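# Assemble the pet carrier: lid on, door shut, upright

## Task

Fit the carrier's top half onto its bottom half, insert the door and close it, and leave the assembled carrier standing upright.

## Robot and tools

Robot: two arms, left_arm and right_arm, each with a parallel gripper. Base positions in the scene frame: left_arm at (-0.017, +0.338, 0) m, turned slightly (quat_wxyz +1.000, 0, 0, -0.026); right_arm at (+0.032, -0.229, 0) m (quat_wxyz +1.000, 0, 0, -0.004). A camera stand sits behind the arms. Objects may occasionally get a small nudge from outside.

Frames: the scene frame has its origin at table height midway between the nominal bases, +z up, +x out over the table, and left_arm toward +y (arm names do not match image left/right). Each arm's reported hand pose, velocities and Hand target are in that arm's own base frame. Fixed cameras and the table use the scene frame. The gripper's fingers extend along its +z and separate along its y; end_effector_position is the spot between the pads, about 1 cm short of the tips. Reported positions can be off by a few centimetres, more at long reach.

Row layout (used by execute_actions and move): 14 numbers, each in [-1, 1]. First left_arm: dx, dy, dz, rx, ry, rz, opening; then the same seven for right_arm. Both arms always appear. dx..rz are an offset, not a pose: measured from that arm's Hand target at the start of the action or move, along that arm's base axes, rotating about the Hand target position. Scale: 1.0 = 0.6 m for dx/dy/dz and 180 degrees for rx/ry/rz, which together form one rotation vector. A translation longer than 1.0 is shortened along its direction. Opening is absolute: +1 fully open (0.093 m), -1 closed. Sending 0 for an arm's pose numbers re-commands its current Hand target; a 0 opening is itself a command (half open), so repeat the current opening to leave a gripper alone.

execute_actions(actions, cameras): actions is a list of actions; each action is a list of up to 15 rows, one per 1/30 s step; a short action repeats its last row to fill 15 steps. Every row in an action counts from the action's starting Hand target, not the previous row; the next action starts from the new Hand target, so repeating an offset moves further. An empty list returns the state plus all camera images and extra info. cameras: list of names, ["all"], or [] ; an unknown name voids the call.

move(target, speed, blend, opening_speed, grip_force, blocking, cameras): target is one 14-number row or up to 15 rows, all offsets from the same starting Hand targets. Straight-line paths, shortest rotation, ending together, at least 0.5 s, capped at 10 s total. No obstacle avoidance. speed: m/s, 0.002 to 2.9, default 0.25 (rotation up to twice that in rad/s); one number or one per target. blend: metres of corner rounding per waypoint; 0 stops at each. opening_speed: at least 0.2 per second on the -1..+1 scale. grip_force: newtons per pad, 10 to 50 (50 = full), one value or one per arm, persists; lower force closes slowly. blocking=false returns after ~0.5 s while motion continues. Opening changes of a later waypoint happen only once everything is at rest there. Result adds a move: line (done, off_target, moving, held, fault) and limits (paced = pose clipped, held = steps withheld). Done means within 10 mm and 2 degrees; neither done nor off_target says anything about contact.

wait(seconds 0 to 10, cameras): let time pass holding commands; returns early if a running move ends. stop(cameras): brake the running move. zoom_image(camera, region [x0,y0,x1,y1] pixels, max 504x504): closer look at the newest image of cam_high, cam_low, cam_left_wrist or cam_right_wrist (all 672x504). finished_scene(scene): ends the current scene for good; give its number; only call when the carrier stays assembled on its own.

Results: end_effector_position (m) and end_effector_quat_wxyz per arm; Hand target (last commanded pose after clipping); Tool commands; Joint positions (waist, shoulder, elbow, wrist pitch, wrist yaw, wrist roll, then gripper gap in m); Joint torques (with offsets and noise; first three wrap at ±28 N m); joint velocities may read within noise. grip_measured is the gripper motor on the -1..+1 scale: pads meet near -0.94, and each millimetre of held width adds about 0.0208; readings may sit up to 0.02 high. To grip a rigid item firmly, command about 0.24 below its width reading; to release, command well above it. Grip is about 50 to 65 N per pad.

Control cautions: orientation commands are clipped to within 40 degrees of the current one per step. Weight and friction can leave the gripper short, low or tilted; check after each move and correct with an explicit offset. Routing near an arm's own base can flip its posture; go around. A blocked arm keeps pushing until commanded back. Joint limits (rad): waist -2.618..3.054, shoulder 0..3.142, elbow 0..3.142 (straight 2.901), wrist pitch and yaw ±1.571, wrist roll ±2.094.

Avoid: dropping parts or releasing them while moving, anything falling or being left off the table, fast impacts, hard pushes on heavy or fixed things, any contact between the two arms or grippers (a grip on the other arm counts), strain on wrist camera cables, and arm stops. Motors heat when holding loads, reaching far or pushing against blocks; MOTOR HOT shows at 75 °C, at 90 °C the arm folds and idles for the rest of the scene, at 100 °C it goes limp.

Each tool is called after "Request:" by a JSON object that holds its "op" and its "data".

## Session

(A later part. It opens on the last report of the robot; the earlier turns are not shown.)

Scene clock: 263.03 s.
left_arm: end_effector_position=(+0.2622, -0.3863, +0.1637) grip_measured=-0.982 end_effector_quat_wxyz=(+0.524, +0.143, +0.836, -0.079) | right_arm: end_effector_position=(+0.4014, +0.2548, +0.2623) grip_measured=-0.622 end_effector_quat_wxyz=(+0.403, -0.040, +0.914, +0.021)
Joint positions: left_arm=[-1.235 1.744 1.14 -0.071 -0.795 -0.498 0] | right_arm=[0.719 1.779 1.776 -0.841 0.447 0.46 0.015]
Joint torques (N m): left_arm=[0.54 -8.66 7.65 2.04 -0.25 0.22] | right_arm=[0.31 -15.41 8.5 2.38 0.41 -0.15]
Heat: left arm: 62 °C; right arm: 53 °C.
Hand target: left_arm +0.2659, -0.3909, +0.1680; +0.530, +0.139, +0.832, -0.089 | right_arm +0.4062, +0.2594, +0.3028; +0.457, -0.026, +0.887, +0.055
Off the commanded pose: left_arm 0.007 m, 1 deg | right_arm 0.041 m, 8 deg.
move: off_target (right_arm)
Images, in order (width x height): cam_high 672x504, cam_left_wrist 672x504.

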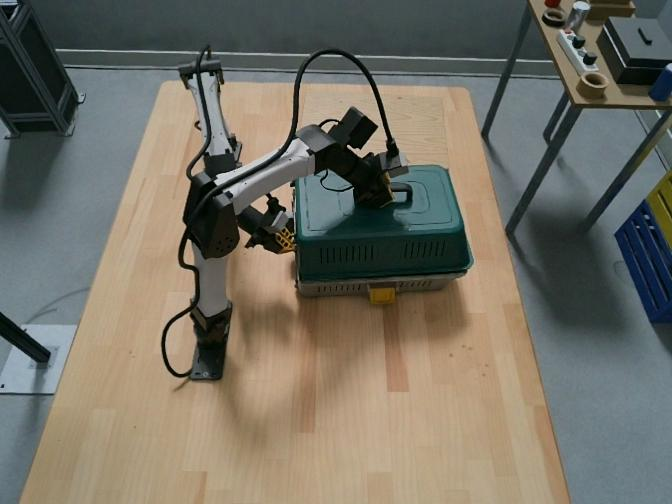

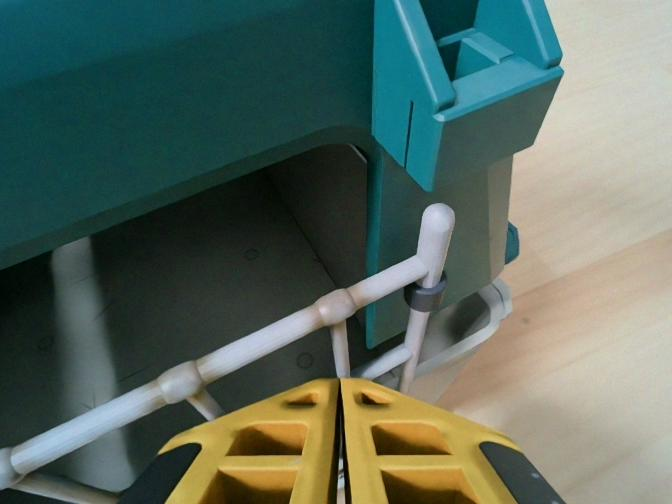

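Request:
{"op": "move", "data": {"target": [[-0.008,0,0,0,0,0,-1,-0.004,0,-0.02,0,0,0,-1]], "speed": 0.04, "cameras": ["cam_high","cam_left_wrist","cam_low"]}}

Request:
{"op": "zoom_image", "data": {"camera": "cam_high", "region": [250, 160, 350, 310]}}

Request:
{"op": "zoom_image", "data": {"camera": "cam_low", "region": [200, 80, 530, 310]}}

Scene clock: 273.97 s.
left_arm: end_effector_position=(+0.2619, -0.3866, +0.1638) grip_measured=-0.982 end_effector_quat_wxyz=(+0.524, +0.143, +0.836, -0.079) | right_arm: end_effector_position=(+0.3988, +0.2545, +0.2502) grip_measured=-0.622 end_effector_quat_wxyz=(+0.403, -0.041, +0.914, +0.021)
Joint positions: left_arm=[-1.236 1.744 1.14 -0.07 -0.795 -0.498 0] | right_arm=[0.722 1.76 1.705 -0.79 0.447 0.46 0.015]
Joint torques (N m): left_arm=[-0.31 -8.95 7.28 2.05 -0.32 0.14] | right_arm=[0.38 -15.42 8.51 2.36 0.42 -0.12]
Heat: left arm: 61 °C; right arm: 53 °C.
Hand target: left_arm +0.2611, -0.3909, +0.1681; +0.530, +0.139, +0.832, -0.089 | right_arm +0.4038, +0.2594, +0.2908; +0.457, -0.026, +0.887, +0.055
Off the commanded pose: left_arm 0.006 m, 1 deg | right_arm 0.041 m, 8 deg.
move: off_target (right_arm)
Images, in order (width x height): cam_high 672x504, cam_low 672x504, cam_left_wrist 672x504.

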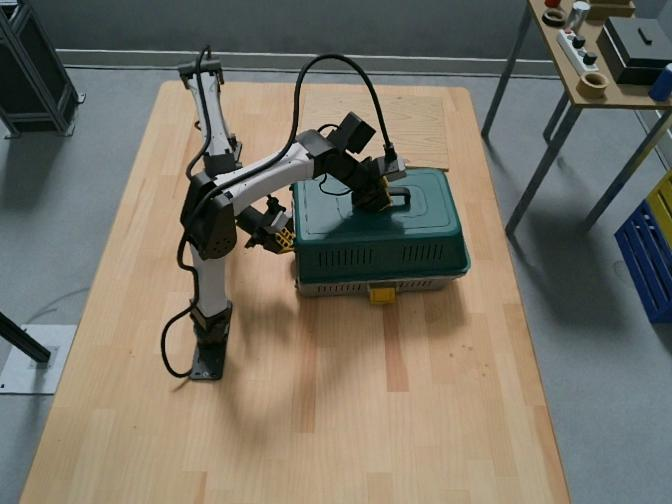

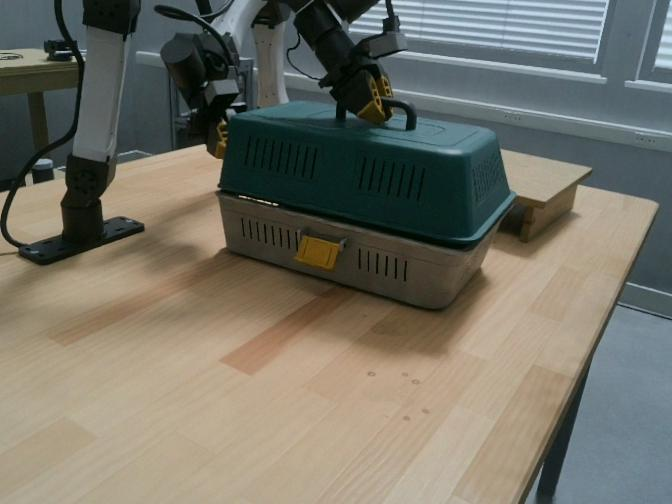

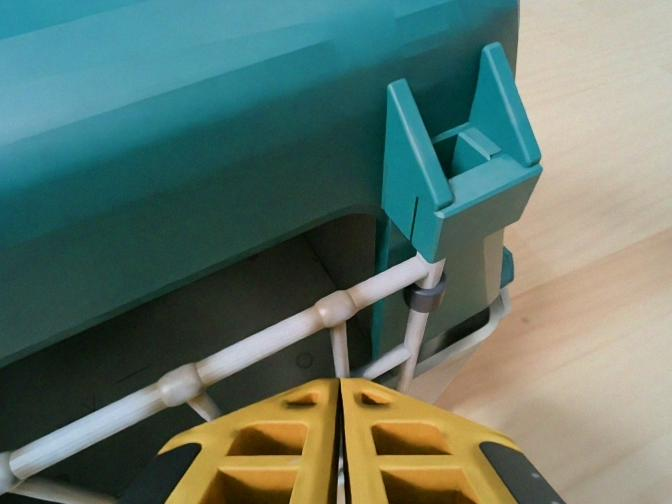

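Scaled by 3.360 from the camera's 672x504 image, which has a finer 960x720 frame.

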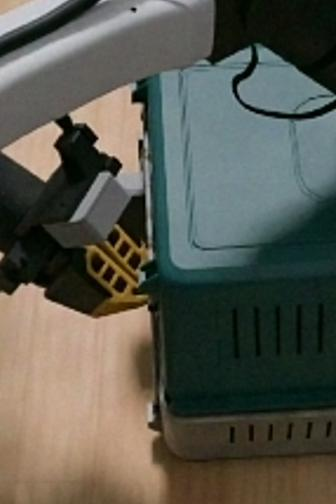

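Scaled by 1.527 from the camera's 672x504 image, which has a finer 960x720 frame.

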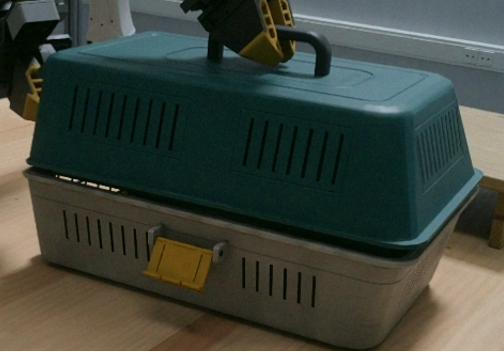

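Request:
{"op": "zoom_image", "data": {"camera": "cam_left_wrist", "region": [380, 30, 560, 330]}}

Request:
{"op": "move", "data": {"target": [[0,0,0,0,0,0,-1,0,0,-0.011,0,0,0,-1]], "speed": 0.03, "cameras": ["cam_high","cam_left_wrist","cam_low"]}}

Request:
{"op": "zoom_image", "data": {"camera": "cam_left_wrist", "region": [380, 30, 560, 330]}}

Scaled by 1.680 from the camera's 672x504 image, which has a finer 960x720 frame.

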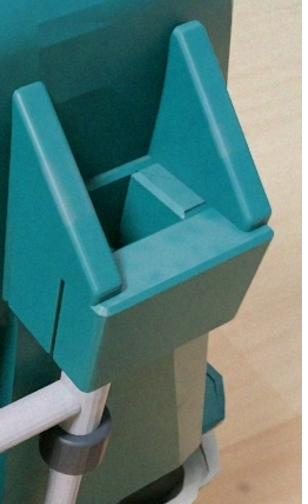

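Scene clock: 279.50 s.
left_arm: end_effector_position=(+0.2619, -0.3866, +0.1638) grip_measured=-0.982 end_effector_quat_wxyz=(+0.524, +0.143, +0.836, -0.079) | right_arm: end_effector_position=(+0.3985, +0.2540, +0.2450) grip_measured=-0.622 end_effector_quat_wxyz=(+0.403, -0.041, +0.914, +0.021)
Joint positions: left_arm=[-1.236 1.744 1.14 -0.07 -0.795 -0.498 0] | right_arm=[0.722 1.753 1.675 -0.766 0.448 0.46 0.015]
Joint torques (N m): left_arm=[-0.18 -9.03 7.28 2.06 -0.33 0.12] | right_arm=[0.38 -15.24 8.27 2.39 0.42 -0.11]
Heat: left arm: 61 °C; right arm: 54 °C.
Hand target: left_arm +0.2611, -0.3909, +0.1681; +0.530, +0.139, +0.832, -0.089 | right_arm +0.4038, +0.2594, +0.2843; +0.457, -0.026, +0.887, +0.055
Off the commanded pose: left_arm 0.006 m, 1 deg | right_arm 0.040 m, 8 deg.
move: off_target (right_arm)
Images, in order (width x height): cam_high 672x504, cam_low 672x504, cam_left_wrist 672x504.

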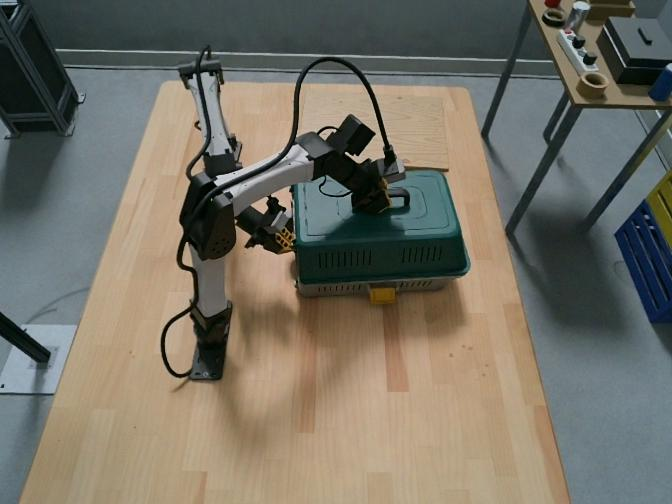

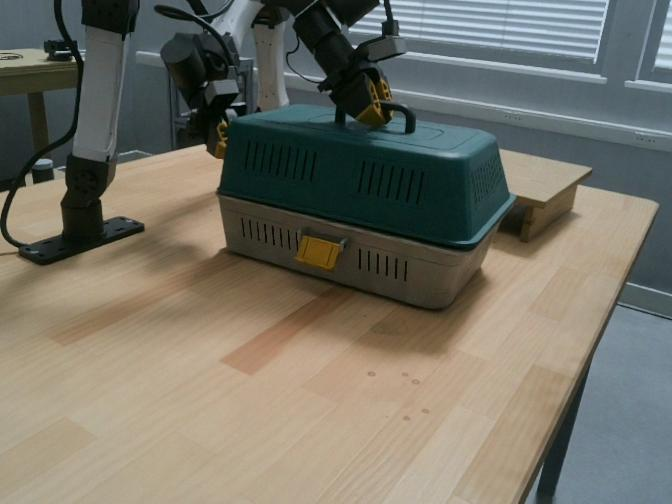

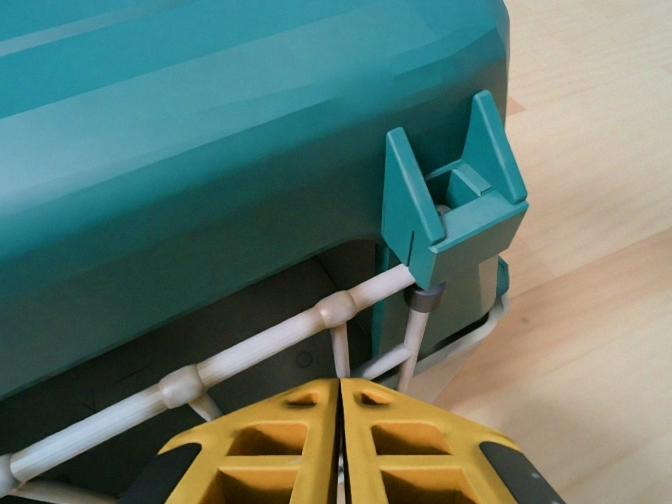

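Scaled by 1.680 from the camera's 672x504 image, which has a finer 960x720 frame.

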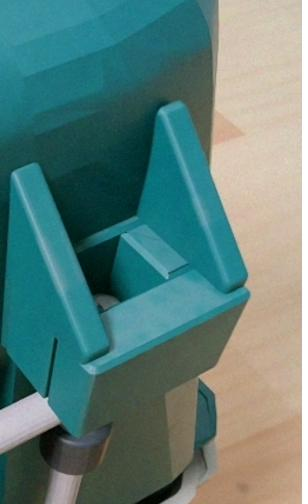

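Request:
{"op": "move", "data": {"target": [[-0.09,0.02,0.02,0,0,0,-1,0,0,0,0,0,0,-1],[-0.171,0.36,0.08,0,0,-0.089,-1,0,0,0,0,0,0,-1]], "speed": 0.15, "cameras": ["cam_high","cam_left_wrist","cam_low"]}}

Request:
{"op": "zoom_image", "data": {"camera": "cam_left_wrist", "region": [280, 0, 672, 330]}}

Scene clock: 287.10 s.
left_arm: end_effector_position=(+0.1585, -0.1748, +0.2162) grip_measured=-0.982 end_effector_quat_wxyz=(+0.512, +0.249, +0.806, -0.162) | right_arm: end_effector_position=(+0.3985, +0.2540, +0.2452) grip_measured=-0.622 end_effector_quat_wxyz=(+0.404, -0.041, +0.914, +0.021)
Joint positions: left_arm=[-1.21 0.516 0.6 -0.6 -0.541 -0.291 0] | right_arm=[0.722 1.753 1.675 -0.765 0.448 0.46 0.015]
Joint torques (N m): left_arm=[0.62 0.49 7.01 2.11 -0.11 0.25] | right_arm=[0.39 -15.16 8.29 2.4 0.42 -0.12]
Heat: left arm: 60 °C; right arm: 56 °C.
Hand target: left_arm +0.1585, -0.1749, +0.2159; +0.512, +0.254, +0.804, -0.162 | right_arm +0.4038, +0.2594, +0.2843; +0.457, -0.026, +0.887, +0.055
Off the commanded pose: left_arm 0.000 m, 1 deg | right_arm 0.040 m, 8 deg.
move: off_target (right_arm)
Images, in order (width x height): cam_high 672x504, cam_low 672x504, cam_left_wrist 672x504.

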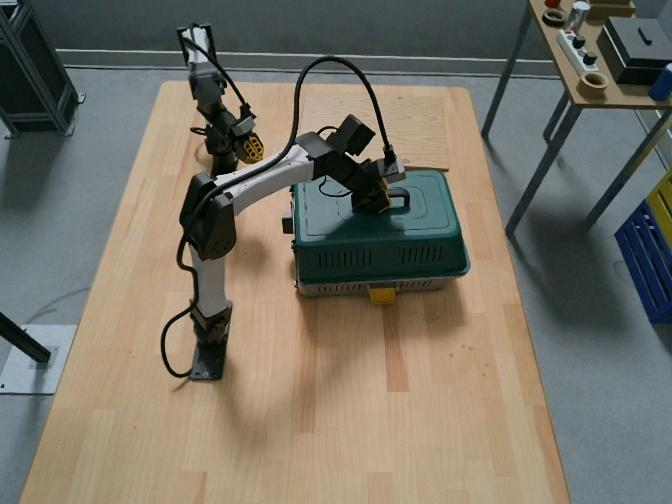

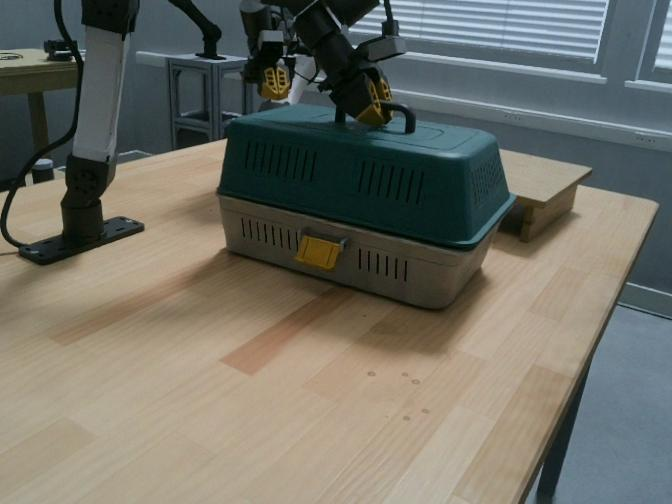

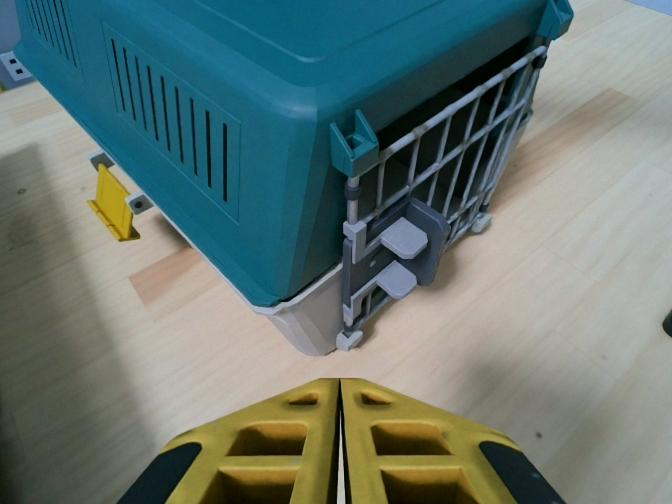

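Scaled by 1.286 from the camera's 672x504 image, which has a finer 960x720 frame.

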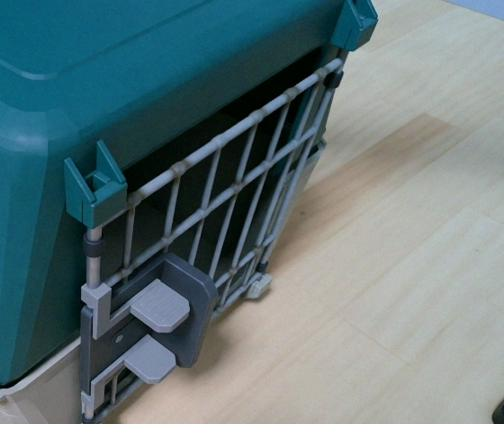

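Wonderful. Check the +y eye.

Request:
{"op": "zoom_image", "data": {"camera": "cam_left_wrist", "region": [315, 95, 395, 215]}}

Request:
{"op": "zoom_image", "data": {"camera": "cam_left_wrist", "region": [230, 260, 380, 360]}}

Request:
{"op": "zoom_image", "data": {"camera": "cam_low", "region": [200, 80, 530, 310]}}

Scaled by 4.200 from the camera's 672x504 image, which has a finer 960x720 frame.

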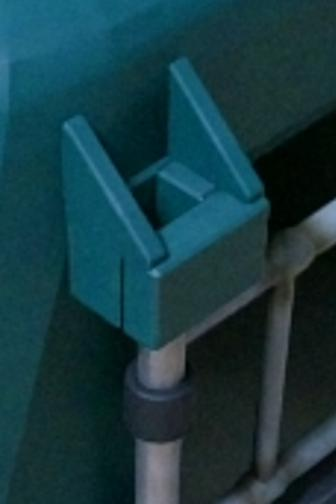

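Scaled by 3.360 from the camera's 672x504 image, which has a finer 960x720 frame.

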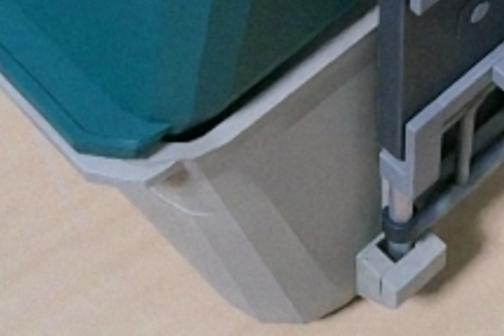

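Scaled by 1.527 from the camera's 672x504 image, which has a finer 960x720 frame.

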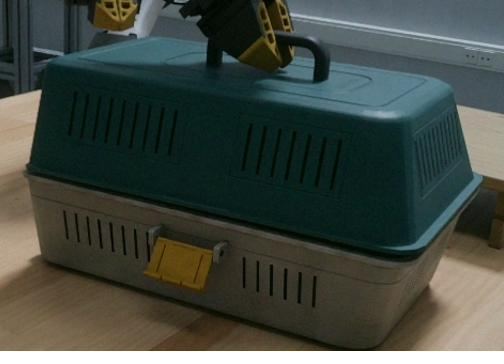

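Request:
{"op": "move", "data": {"target": [[0,0,0,0,0,0,-1,0,0.01,0,0,0,0,-1]], "speed": 0.04, "cameras": ["cam_left_wrist"]}}

Request:
{"op": "zoom_image", "data": {"camera": "cam_left_wrist", "region": [315, 95, 395, 215]}}

Request:
{"op": "zoom_image", "data": {"camera": "cam_left_wrist", "region": [230, 260, 380, 360]}}

Scene clock: 294.97 s.
left_arm: end_effector_position=(+0.1584, -0.1749, +0.2161) grip_measured=-0.982 end_effector_quat_wxyz=(+0.512, +0.250, +0.806, -0.162) | right_arm: end_effector_position=(+0.3966, +0.2555, +0.2457) grip_measured=-0.622 end_effector_quat_wxyz=(+0.406, -0.043, +0.913, +0.018)
Joint positions: left_arm=[-1.21 0.516 0.6 -0.6 -0.54 -0.29 0] | right_arm=[0.732 1.751 1.672 -0.765 0.46 0.46 0.015]
Joint torques (N m): left_arm=[0.65 0.58 6.95 2.12 -0.08 0.28] | right_arm=[0.7 -13.59 10.11 2.34 0.39 -0.05]
Heat: left arm: 60 °C; right arm: 57 °C.
Hand target: left_arm +0.1585, -0.1748, +0.2159; +0.512, +0.254, +0.804, -0.162 | right_arm +0.4037, +0.2655, +0.2841; +0.457, -0.027, +0.887, +0.055
Off the commanded pose: left_arm 0.000 m, 0 deg | right_arm 0.040 m, 8 deg.
move: off_target (right_arm)
Images, in order (width x height): cam_left_wrist 672x504.

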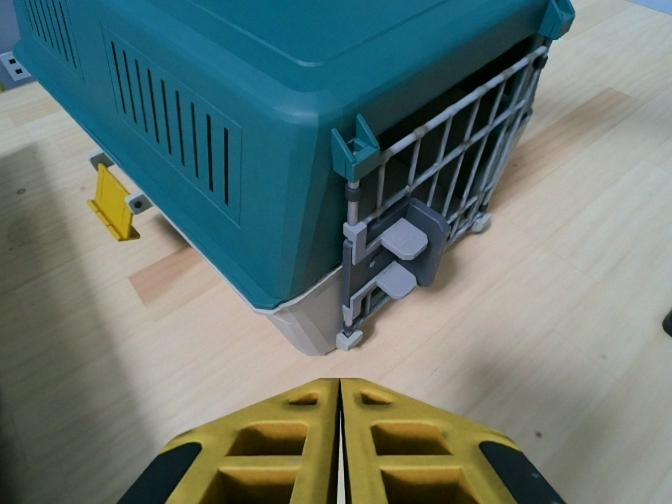

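Scaled by 4.200 from the camera's 672x504 image, which has a finer 960x720 frame.

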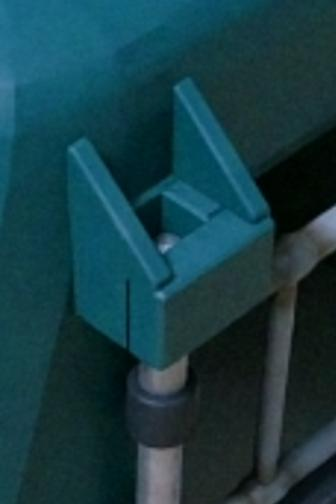

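Scaled by 3.360 from the camera's 672x504 image, which has a finer 960x720 frame.

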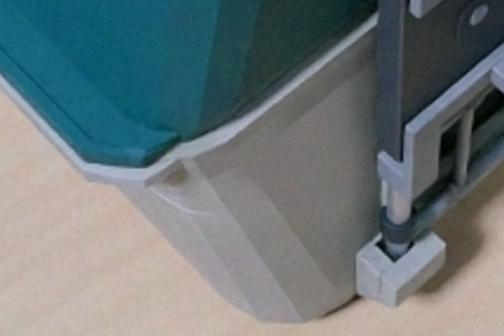

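Request:
{"op": "move", "data": {"target": [[0,0,0,0,0,0,-1,0,0.006,-0.012,0,0,0,-1]], "speed": 0.04, "cameras": ["cam_left_wrist","cam_low","cam_high"]}}

Request:
{"op": "zoom_image", "data": {"camera": "cam_left_wrist", "region": [315, 95, 395, 215]}}

Request:
{"op": "zoom_image", "data": {"camera": "cam_left_wrist", "region": [80, 160, 380, 360]}}

Request:
{"op": "zoom_image", "data": {"camera": "cam_low", "region": [200, 80, 530, 310]}}

Scene clock: 298.93 s.
left_arm: end_effector_position=(+0.1584, -0.1749, +0.2161) grip_measured=-0.982 end_effector_quat_wxyz=(+0.512, +0.250, +0.806, -0.162) | right_arm: end_effector_position=(+0.3961, +0.2566, +0.2465) grip_measured=-0.622 end_effector_quat_wxyz=(+0.409, -0.043, +0.911, +0.016)
Joint positions: left_arm=[-1.21 0.516 0.6 -0.6 -0.54 -0.29 0] | right_arm=[0.737 1.751 1.672 -0.763 0.469 0.46 0.015]
Joint torques (N m): left_arm=[0.49 0.43 7.05 2.11 -0.06 0.26] | right_arm=[0.85 -12.85 8.46 2.51 0.35 0.02]
Heat: left arm: 60 °C; right arm: 56 °C.
Hand target: left_arm +0.1585, -0.1748, +0.2159; +0.512, +0.254, +0.804, -0.162 | right_arm +0.4038, +0.2690, +0.2769; +0.457, -0.027, +0.887, +0.055
Off the commanded pose: left_arm 0.000 m, 0 deg | right_arm 0.034 m, 8 deg.
move: off_target (right_arm)
Images, in order (width x height): cam_high 672x504, cam_low 672x504, cam_left_wrist 672x504.

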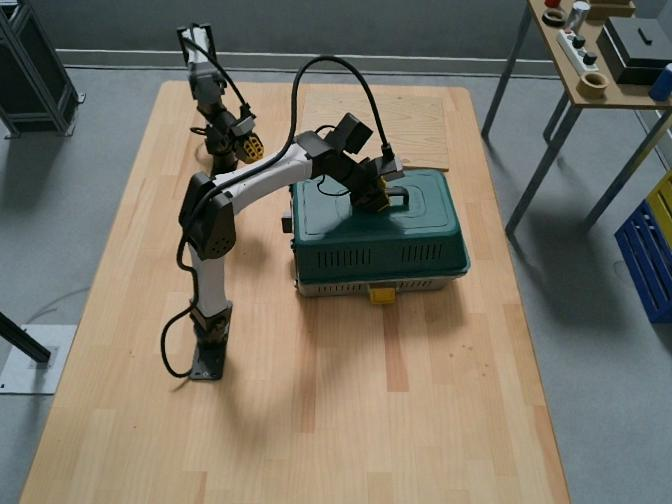

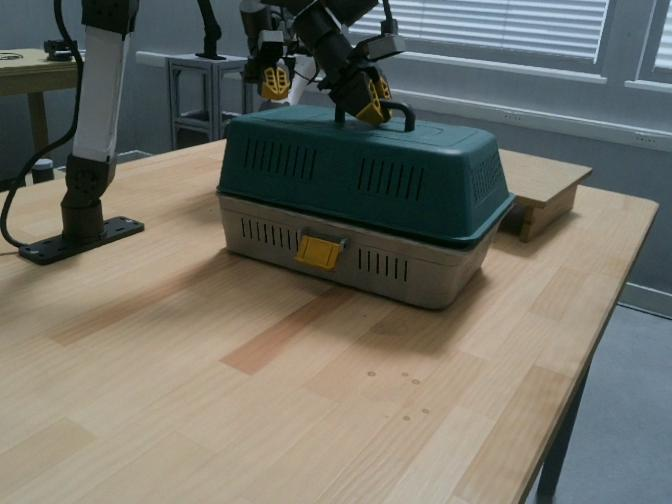

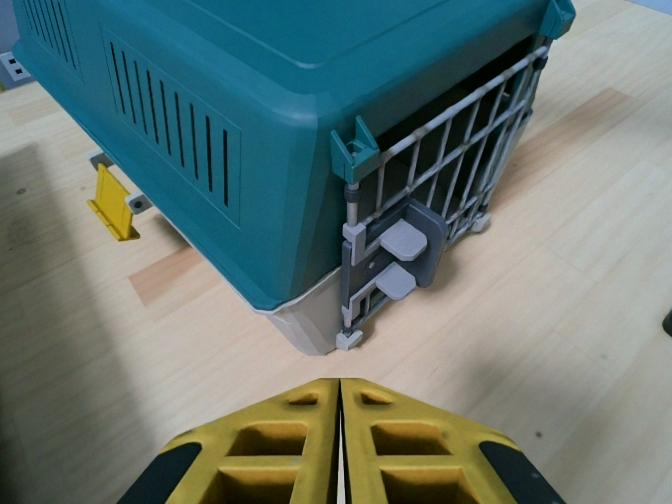

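Scaled by 4.200 from the camera's 672x504 image, which has a finer 960x720 frame.

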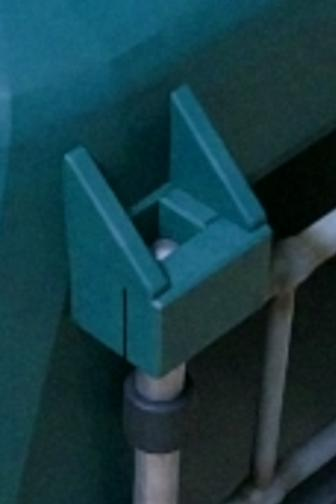

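Scaled by 1.680 from the camera's 672x504 image, which has a finer 960x720 frame.

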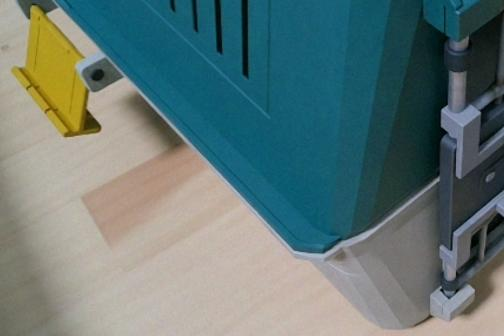

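Scaled by 1.527 from the camera's 672x504 image, which has a finer 960x720 frame.

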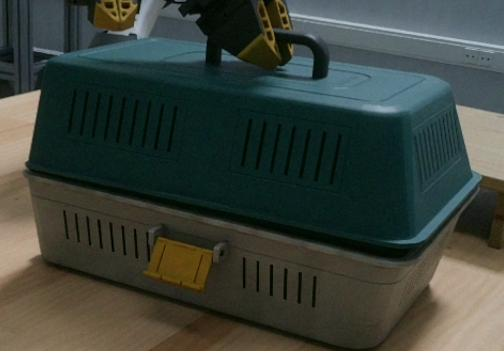

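Request:
{"op": "move", "data": {"target": [[0,0,0,0,0,0,-1,-0.014,0.0,-0.012,0,0.01,0,-1]], "speed": 0.04, "cameras": ["cam_left_wrist","cam_low"]}}

Request:
{"op": "zoom_image", "data": {"camera": "cam_left_wrist", "region": [315, 95, 395, 215]}}

Request:
{"op": "zoom_image", "data": {"camera": "cam_low", "region": [200, 80, 530, 310]}}

Scene clock: 301.70 s.
left_arm: end_effector_position=(+0.1584, -0.1749, +0.2161) grip_measured=-0.982 end_effector_quat_wxyz=(+0.512, +0.250, +0.806, -0.162) | right_arm: end_effector_position=(+0.3930, +0.2592, +0.2424) grip_measured=-0.622 end_effector_quat_wxyz=(+0.405, -0.040, +0.913, +0.018)
Joint positions: left_arm=[-1.21 0.516 0.6 -0.6 -0.54 -0.29 0] | right_arm=[0.746 1.751 1.661 -0.761 0.47 0.479 0.015]
Joint torques (N m): left_arm=[0.59 0.39 6.93 2.1 -0.08 0.3] | right_arm=[0.88 -13.45 8.13 2.24 0.27 0.06]
Heat: left arm: 60 °C; right arm: 56 °C.
Hand target: left_arm +0.1585, -0.1748, +0.2159; +0.512, +0.254, +0.804, -0.162 | right_arm +0.3954, +0.2690, +0.2696; +0.443, -0.026, +0.894, +0.055
Off the commanded pose: left_arm 0.000 m, 0 deg | right_arm 0.029 m, 7 deg.
move: off_target (right_arm)
Images, in order (width x height): cam_low 672x504, cam_left_wrist 672x504.

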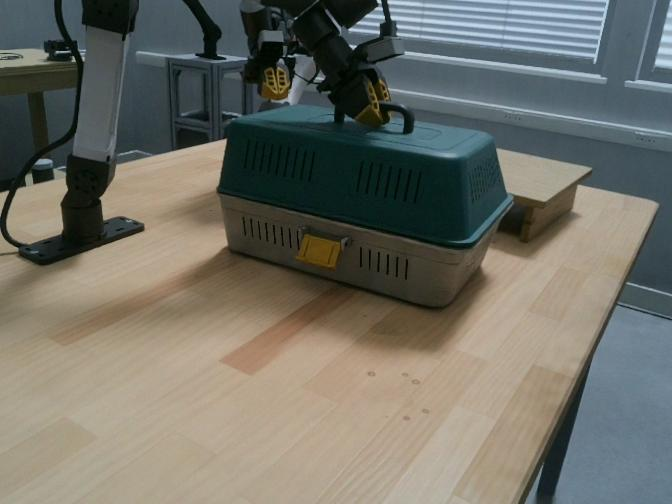

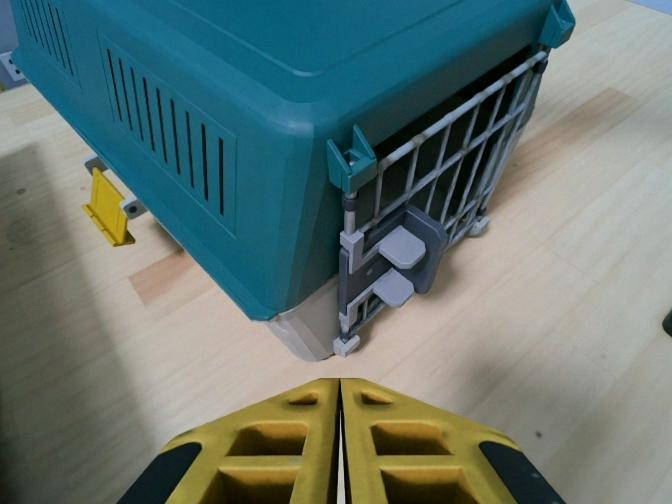

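Scaled by 4.200 from the camera's 672x504 image, which has a finer 960x720 frame.

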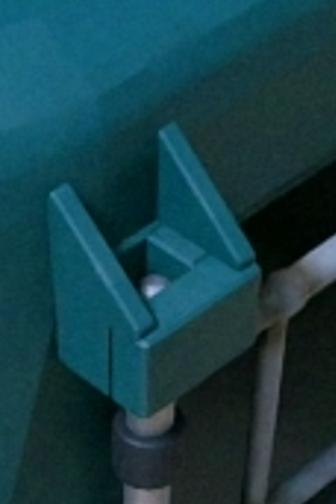

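Scaled by 1.527 from the camera's 672x504 image, which has a finer 960x720 frame.

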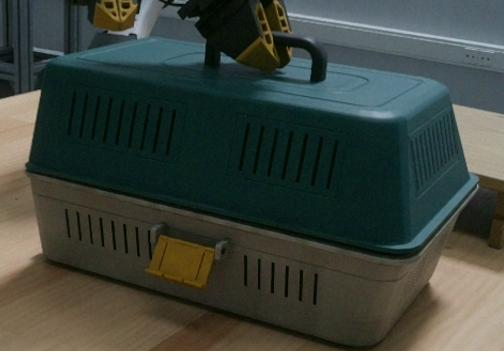

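Request:
{"op": "move", "data": {"target": [[0,0,0,0,0,0,-1,0,-0.004,-0.018,0,0,0,-1]], "speed": 0.04, "cameras": ["cam_left_wrist","cam_low","cam_high"]}}

Request:
{"op": "zoom_image", "data": {"camera": "cam_left_wrist", "region": [315, 95, 395, 215]}}

Request:
{"op": "zoom_image", "data": {"camera": "cam_left_wrist", "region": [80, 160, 380, 370]}}

Request:
{"op": "zoom_image", "data": {"camera": "cam_low", "region": [200, 80, 530, 310]}}

Scene clock: 305.40 s.
left_arm: end_effector_position=(+0.1584, -0.1749, +0.2161) grip_measured=-0.982 end_effector_quat_wxyz=(+0.512, +0.250, +0.806, -0.162) | right_arm: end_effector_position=(+0.3936, +0.2599, +0.2386) grip_measured=-0.622 end_effector_quat_wxyz=(+0.413, -0.036, +0.909, +0.026)
Joint positions: left_arm=[-1.21 0.516 0.6 -0.6 -0.54 -0.29 0] | right_arm=[0.746 1.735 1.613 -0.706 0.469 0.481 0.015]
Joint torques (N m): left_arm=[0.57 0.39 7.16 2.14 -0.1 0.3] | right_arm=[0.46 -12.89 7.27 2.21 0.25 0]
Heat: left arm: 60 °C; right arm: 55 °C.
Hand target: left_arm +0.1585, -0.1748, +0.2159; +0.512, +0.254, +0.804, -0.162 | right_arm +0.3953, +0.2666, +0.2588; +0.443, -0.026, +0.894, +0.055
Off the commanded pose: left_arm 0.000 m, 0 deg | right_arm 0.021 m, 5 deg.
move: off_target (right_arm)
Images, in order (width x height): cam_high 672x504, cam_low 672x504, cam_left_wrist 672x504.

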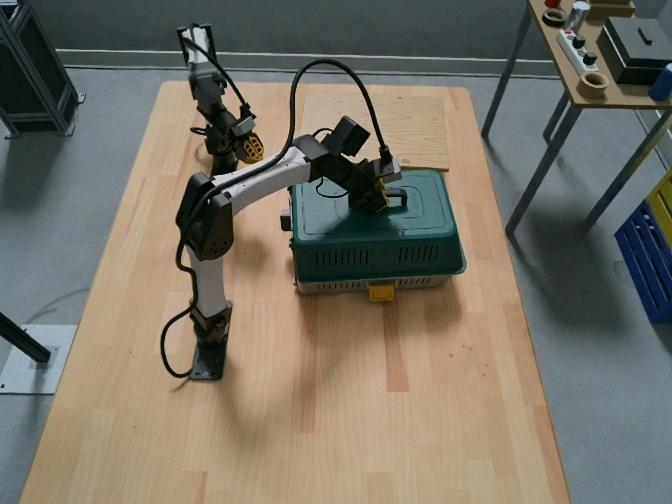

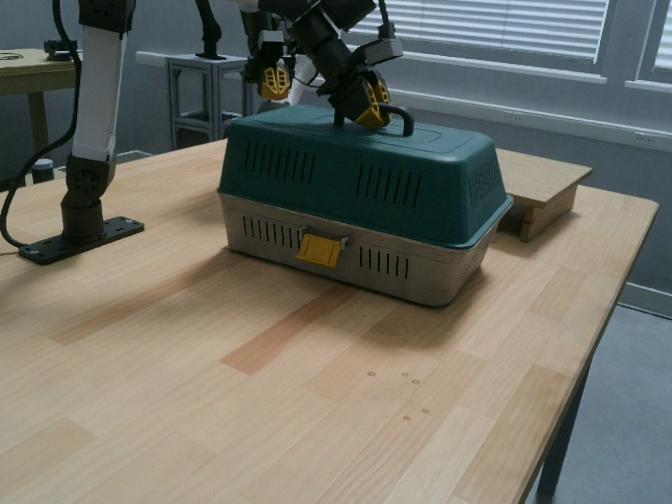

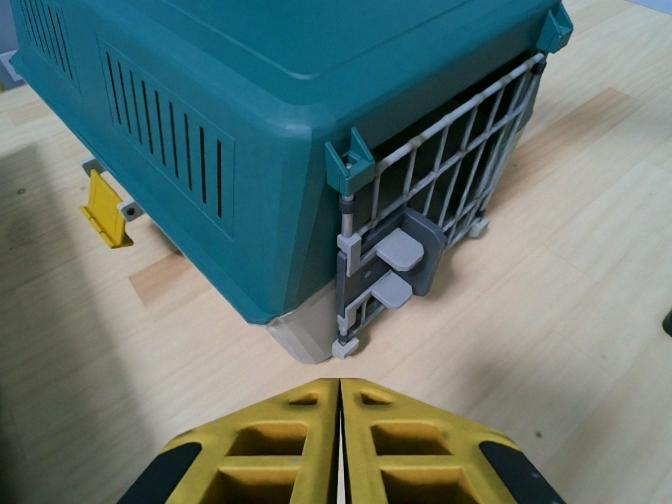

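Scaled by 4.200 from the camera's 672x504 image, which has a finer 960x720 frame.

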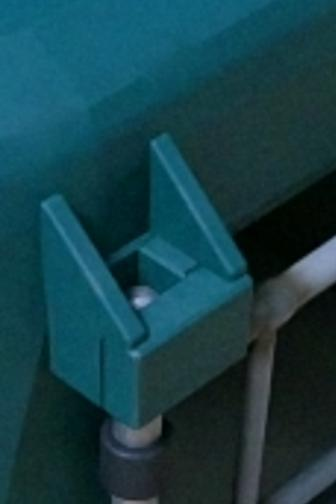

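Scaled by 1.680 from the camera's 672x504 image, which has a finer 960x720 frame.

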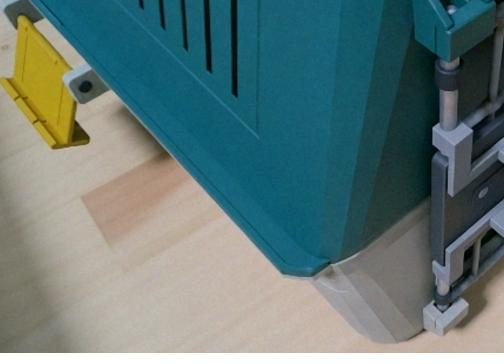

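Scaled by 1.527 from the camera's 672x504 image, which has a finer 960x720 frame.

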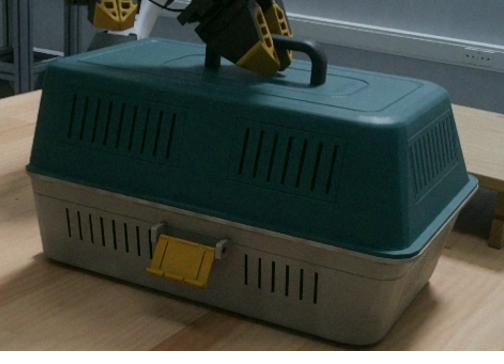

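Request:
{"op": "move", "data": {"target": [[-0.02,0.35,0.0,0,0,0.2,-1,0,0,0,0,0,0,-1]], "speed": 0.2, "cameras": ["cam_left_wrist"]}}

Request:
{"op": "zoom_image", "data": {"camera": "cam_left_wrist", "region": [250, 100, 672, 400]}}

Scene clock: 312.50 s.
left_arm: end_effector_position=(+0.1437, +0.0329, +0.2071) grip_measured=-0.982 end_effector_quat_wxyz=(+0.545, -0.001, +0.839, +0.012) | right_arm: end_effector_position=(+0.3936, +0.2599, +0.2386) grip_measured=-0.622 end_effector_quat_wxyz=(+0.414, -0.036, +0.909, +0.026)
Joint positions: left_arm=[-1.236 0.135 0.733 -1.566 -1.055 -0.881 0] | right_arm=[0.746 1.735 1.613 -0.705 0.469 0.481 0.015]
Joint torques (N m): left_arm=[-0.21 6.16 7.08 1.33 -0.69 -0.02] | right_arm=[0.47 -12.89 7.28 2.21 0.25 0]
Heat: left arm: 60 °C; right arm: 55 °C.
Hand target: left_arm +0.1465, +0.0352, +0.2159; +0.537, -0.008, +0.843, +0.004 | right_arm +0.3954, +0.2666, +0.2589; +0.443, -0.026, +0.894, +0.055
Off the commanded pose: left_arm 0.010 m, 2 deg | right_arm 0.021 m, 5 deg.
shoulder posture changed (left arm): the wrist came as close to joint 1's axis as it can, and the arm is now in the other of its two shoulder postures.
joint sent to its limit (left arm) — joint 4 (wrist pitch), lower limit. The joint targets still meet the commanded pose.
move: off_target (right_arm)
Images, in order (width x height): cam_left_wrist 672x504.

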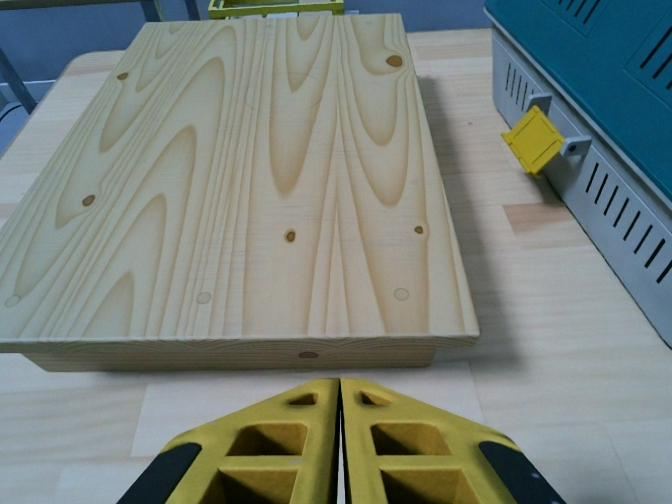

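Scaled by 1.194 from the camera's 672x504 image, which has a finer 960x720 frame.

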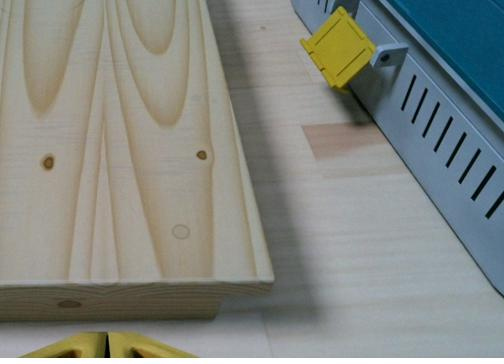

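Request:
{"op": "zoom_image", "data": {"camera": "cam_left_wrist", "region": [470, 0, 672, 240]}}

Scaled by 2.100 from the camera's 672x504 image, which has a finer 960x720 frame.

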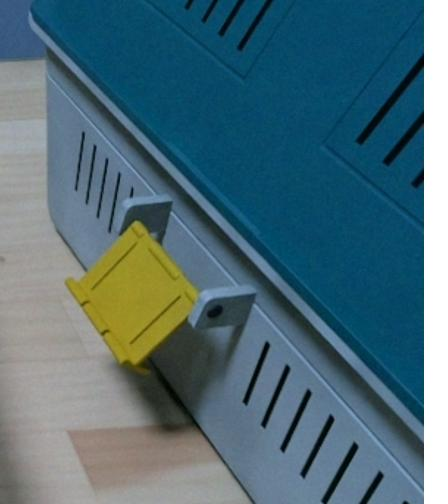

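Request:
{"op": "move", "data": {"target": [[0,0,0,0,0,0,-1,0,-0.006,-0.02,0,0,0,-1],[0,0,0,0,0,0,-1,0,-0.006,-0.02,0,0,0,0.1]], "speed": 0.04, "opening_speed": 0.5, "cameras": ["cam_low","cam_right_wrist","cam_left_wrist"]}}

Request:
{"op": "zoom_image", "data": {"camera": "cam_low", "region": [200, 80, 530, 310]}}

Request:
{"op": "zoom_image", "data": {"camera": "cam_left_wrist", "region": [470, 0, 672, 240]}}

Scene clock: 319.47 s.
left_arm: end_effector_position=(+0.1437, +0.0329, +0.2070) grip_measured=-0.982 end_effector_quat_wxyz=(+0.545, -0.001, +0.839, +0.012) | right_arm: end_effector_position=(+0.3963, +0.2643, +0.2398) grip_measured=+0.097 end_effector_quat_wxyz=(+0.433, -0.034, +0.899, +0.045)
Joint positions: left_arm=[-1.236 0.135 0.733 -1.566 -1.055 -0.881 0] | right_arm=[0.746 1.711 1.553 -0.607 0.462 0.471 0.05]
Joint torques (N m): left_arm=[-0.24 6.06 6.95 1.31 -0.69 0] | right_arm=[-0.28 -11.64 6.9 1.89 0.24 0.04]
Heat: left arm: 61 °C; right arm: 54 °C.
Hand target: left_arm +0.1465, +0.0352, +0.2159; +0.537, -0.007, +0.843, +0.005 | right_arm +0.3954, +0.2630, +0.2468; +0.443, -0.026, +0.894, +0.055
Off the commanded pose: left_arm 0.010 m, 2 deg | right_arm 0.007 m, 2 deg.
joint sent to its limit (left arm) — joint 4 (wrist pitch), lower limit. The joint targets still meet the commanded pose.
move: done; target 2's new opening was sent with right_arm's hand 0.010 m and 3 deg from that target
Images, in order (width x height): cam_low 672x504, cam_left_wrist 672x504, cam_right_wrist 672x504.

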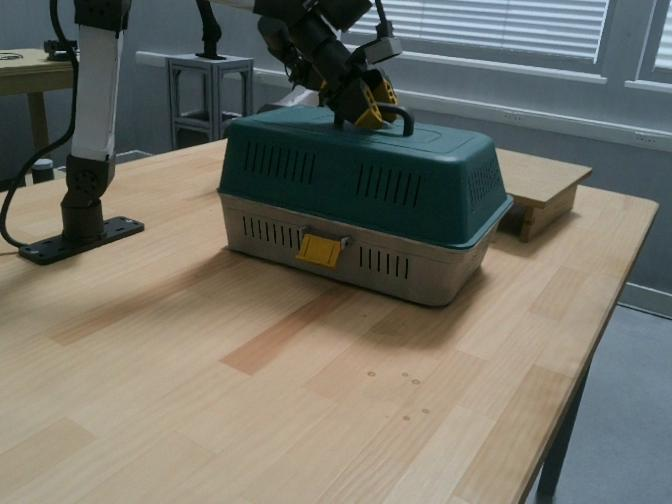

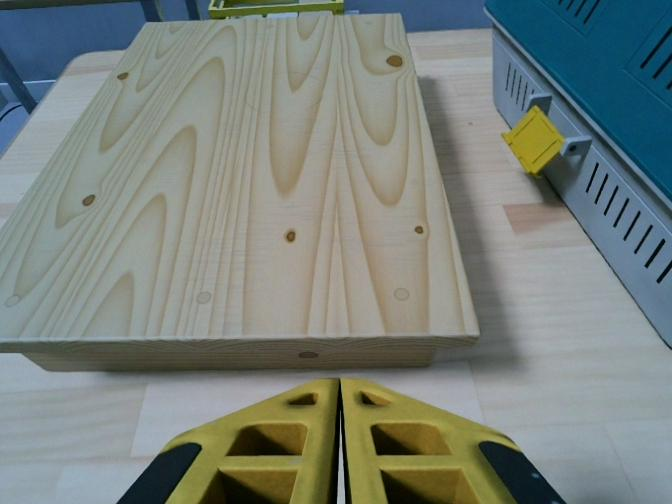

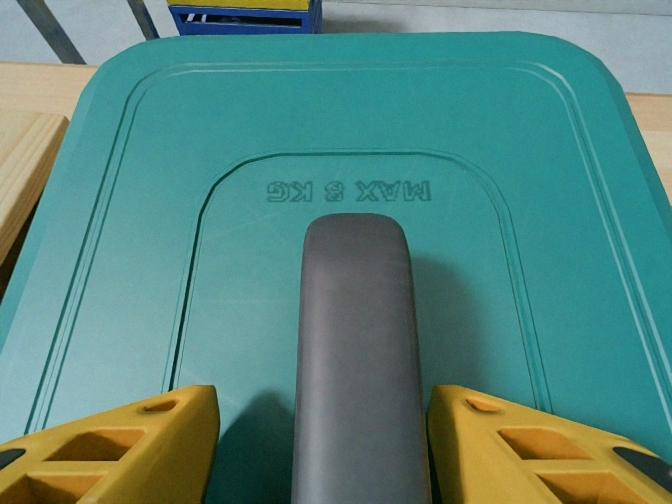

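Scaled by 1.527 from the camera's 672x504 image, which has a finer 960x720 frame.

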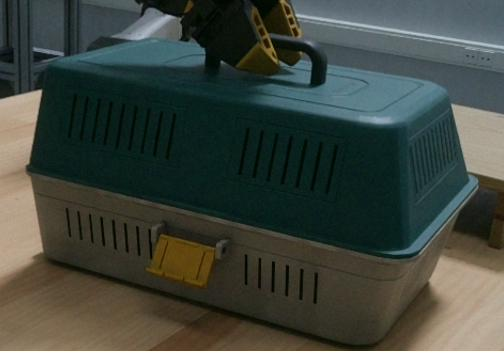

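Scaled by 2.100 from the camera's 672x504 image, which has a finer 960x720 frame.

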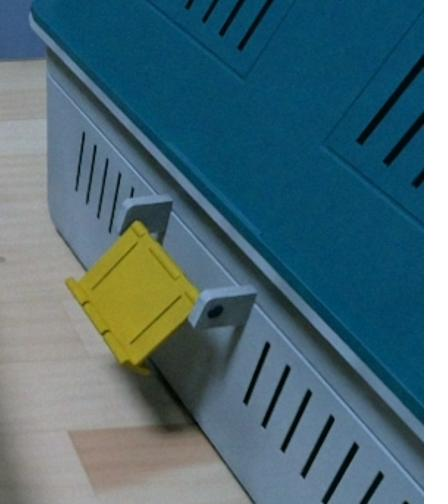

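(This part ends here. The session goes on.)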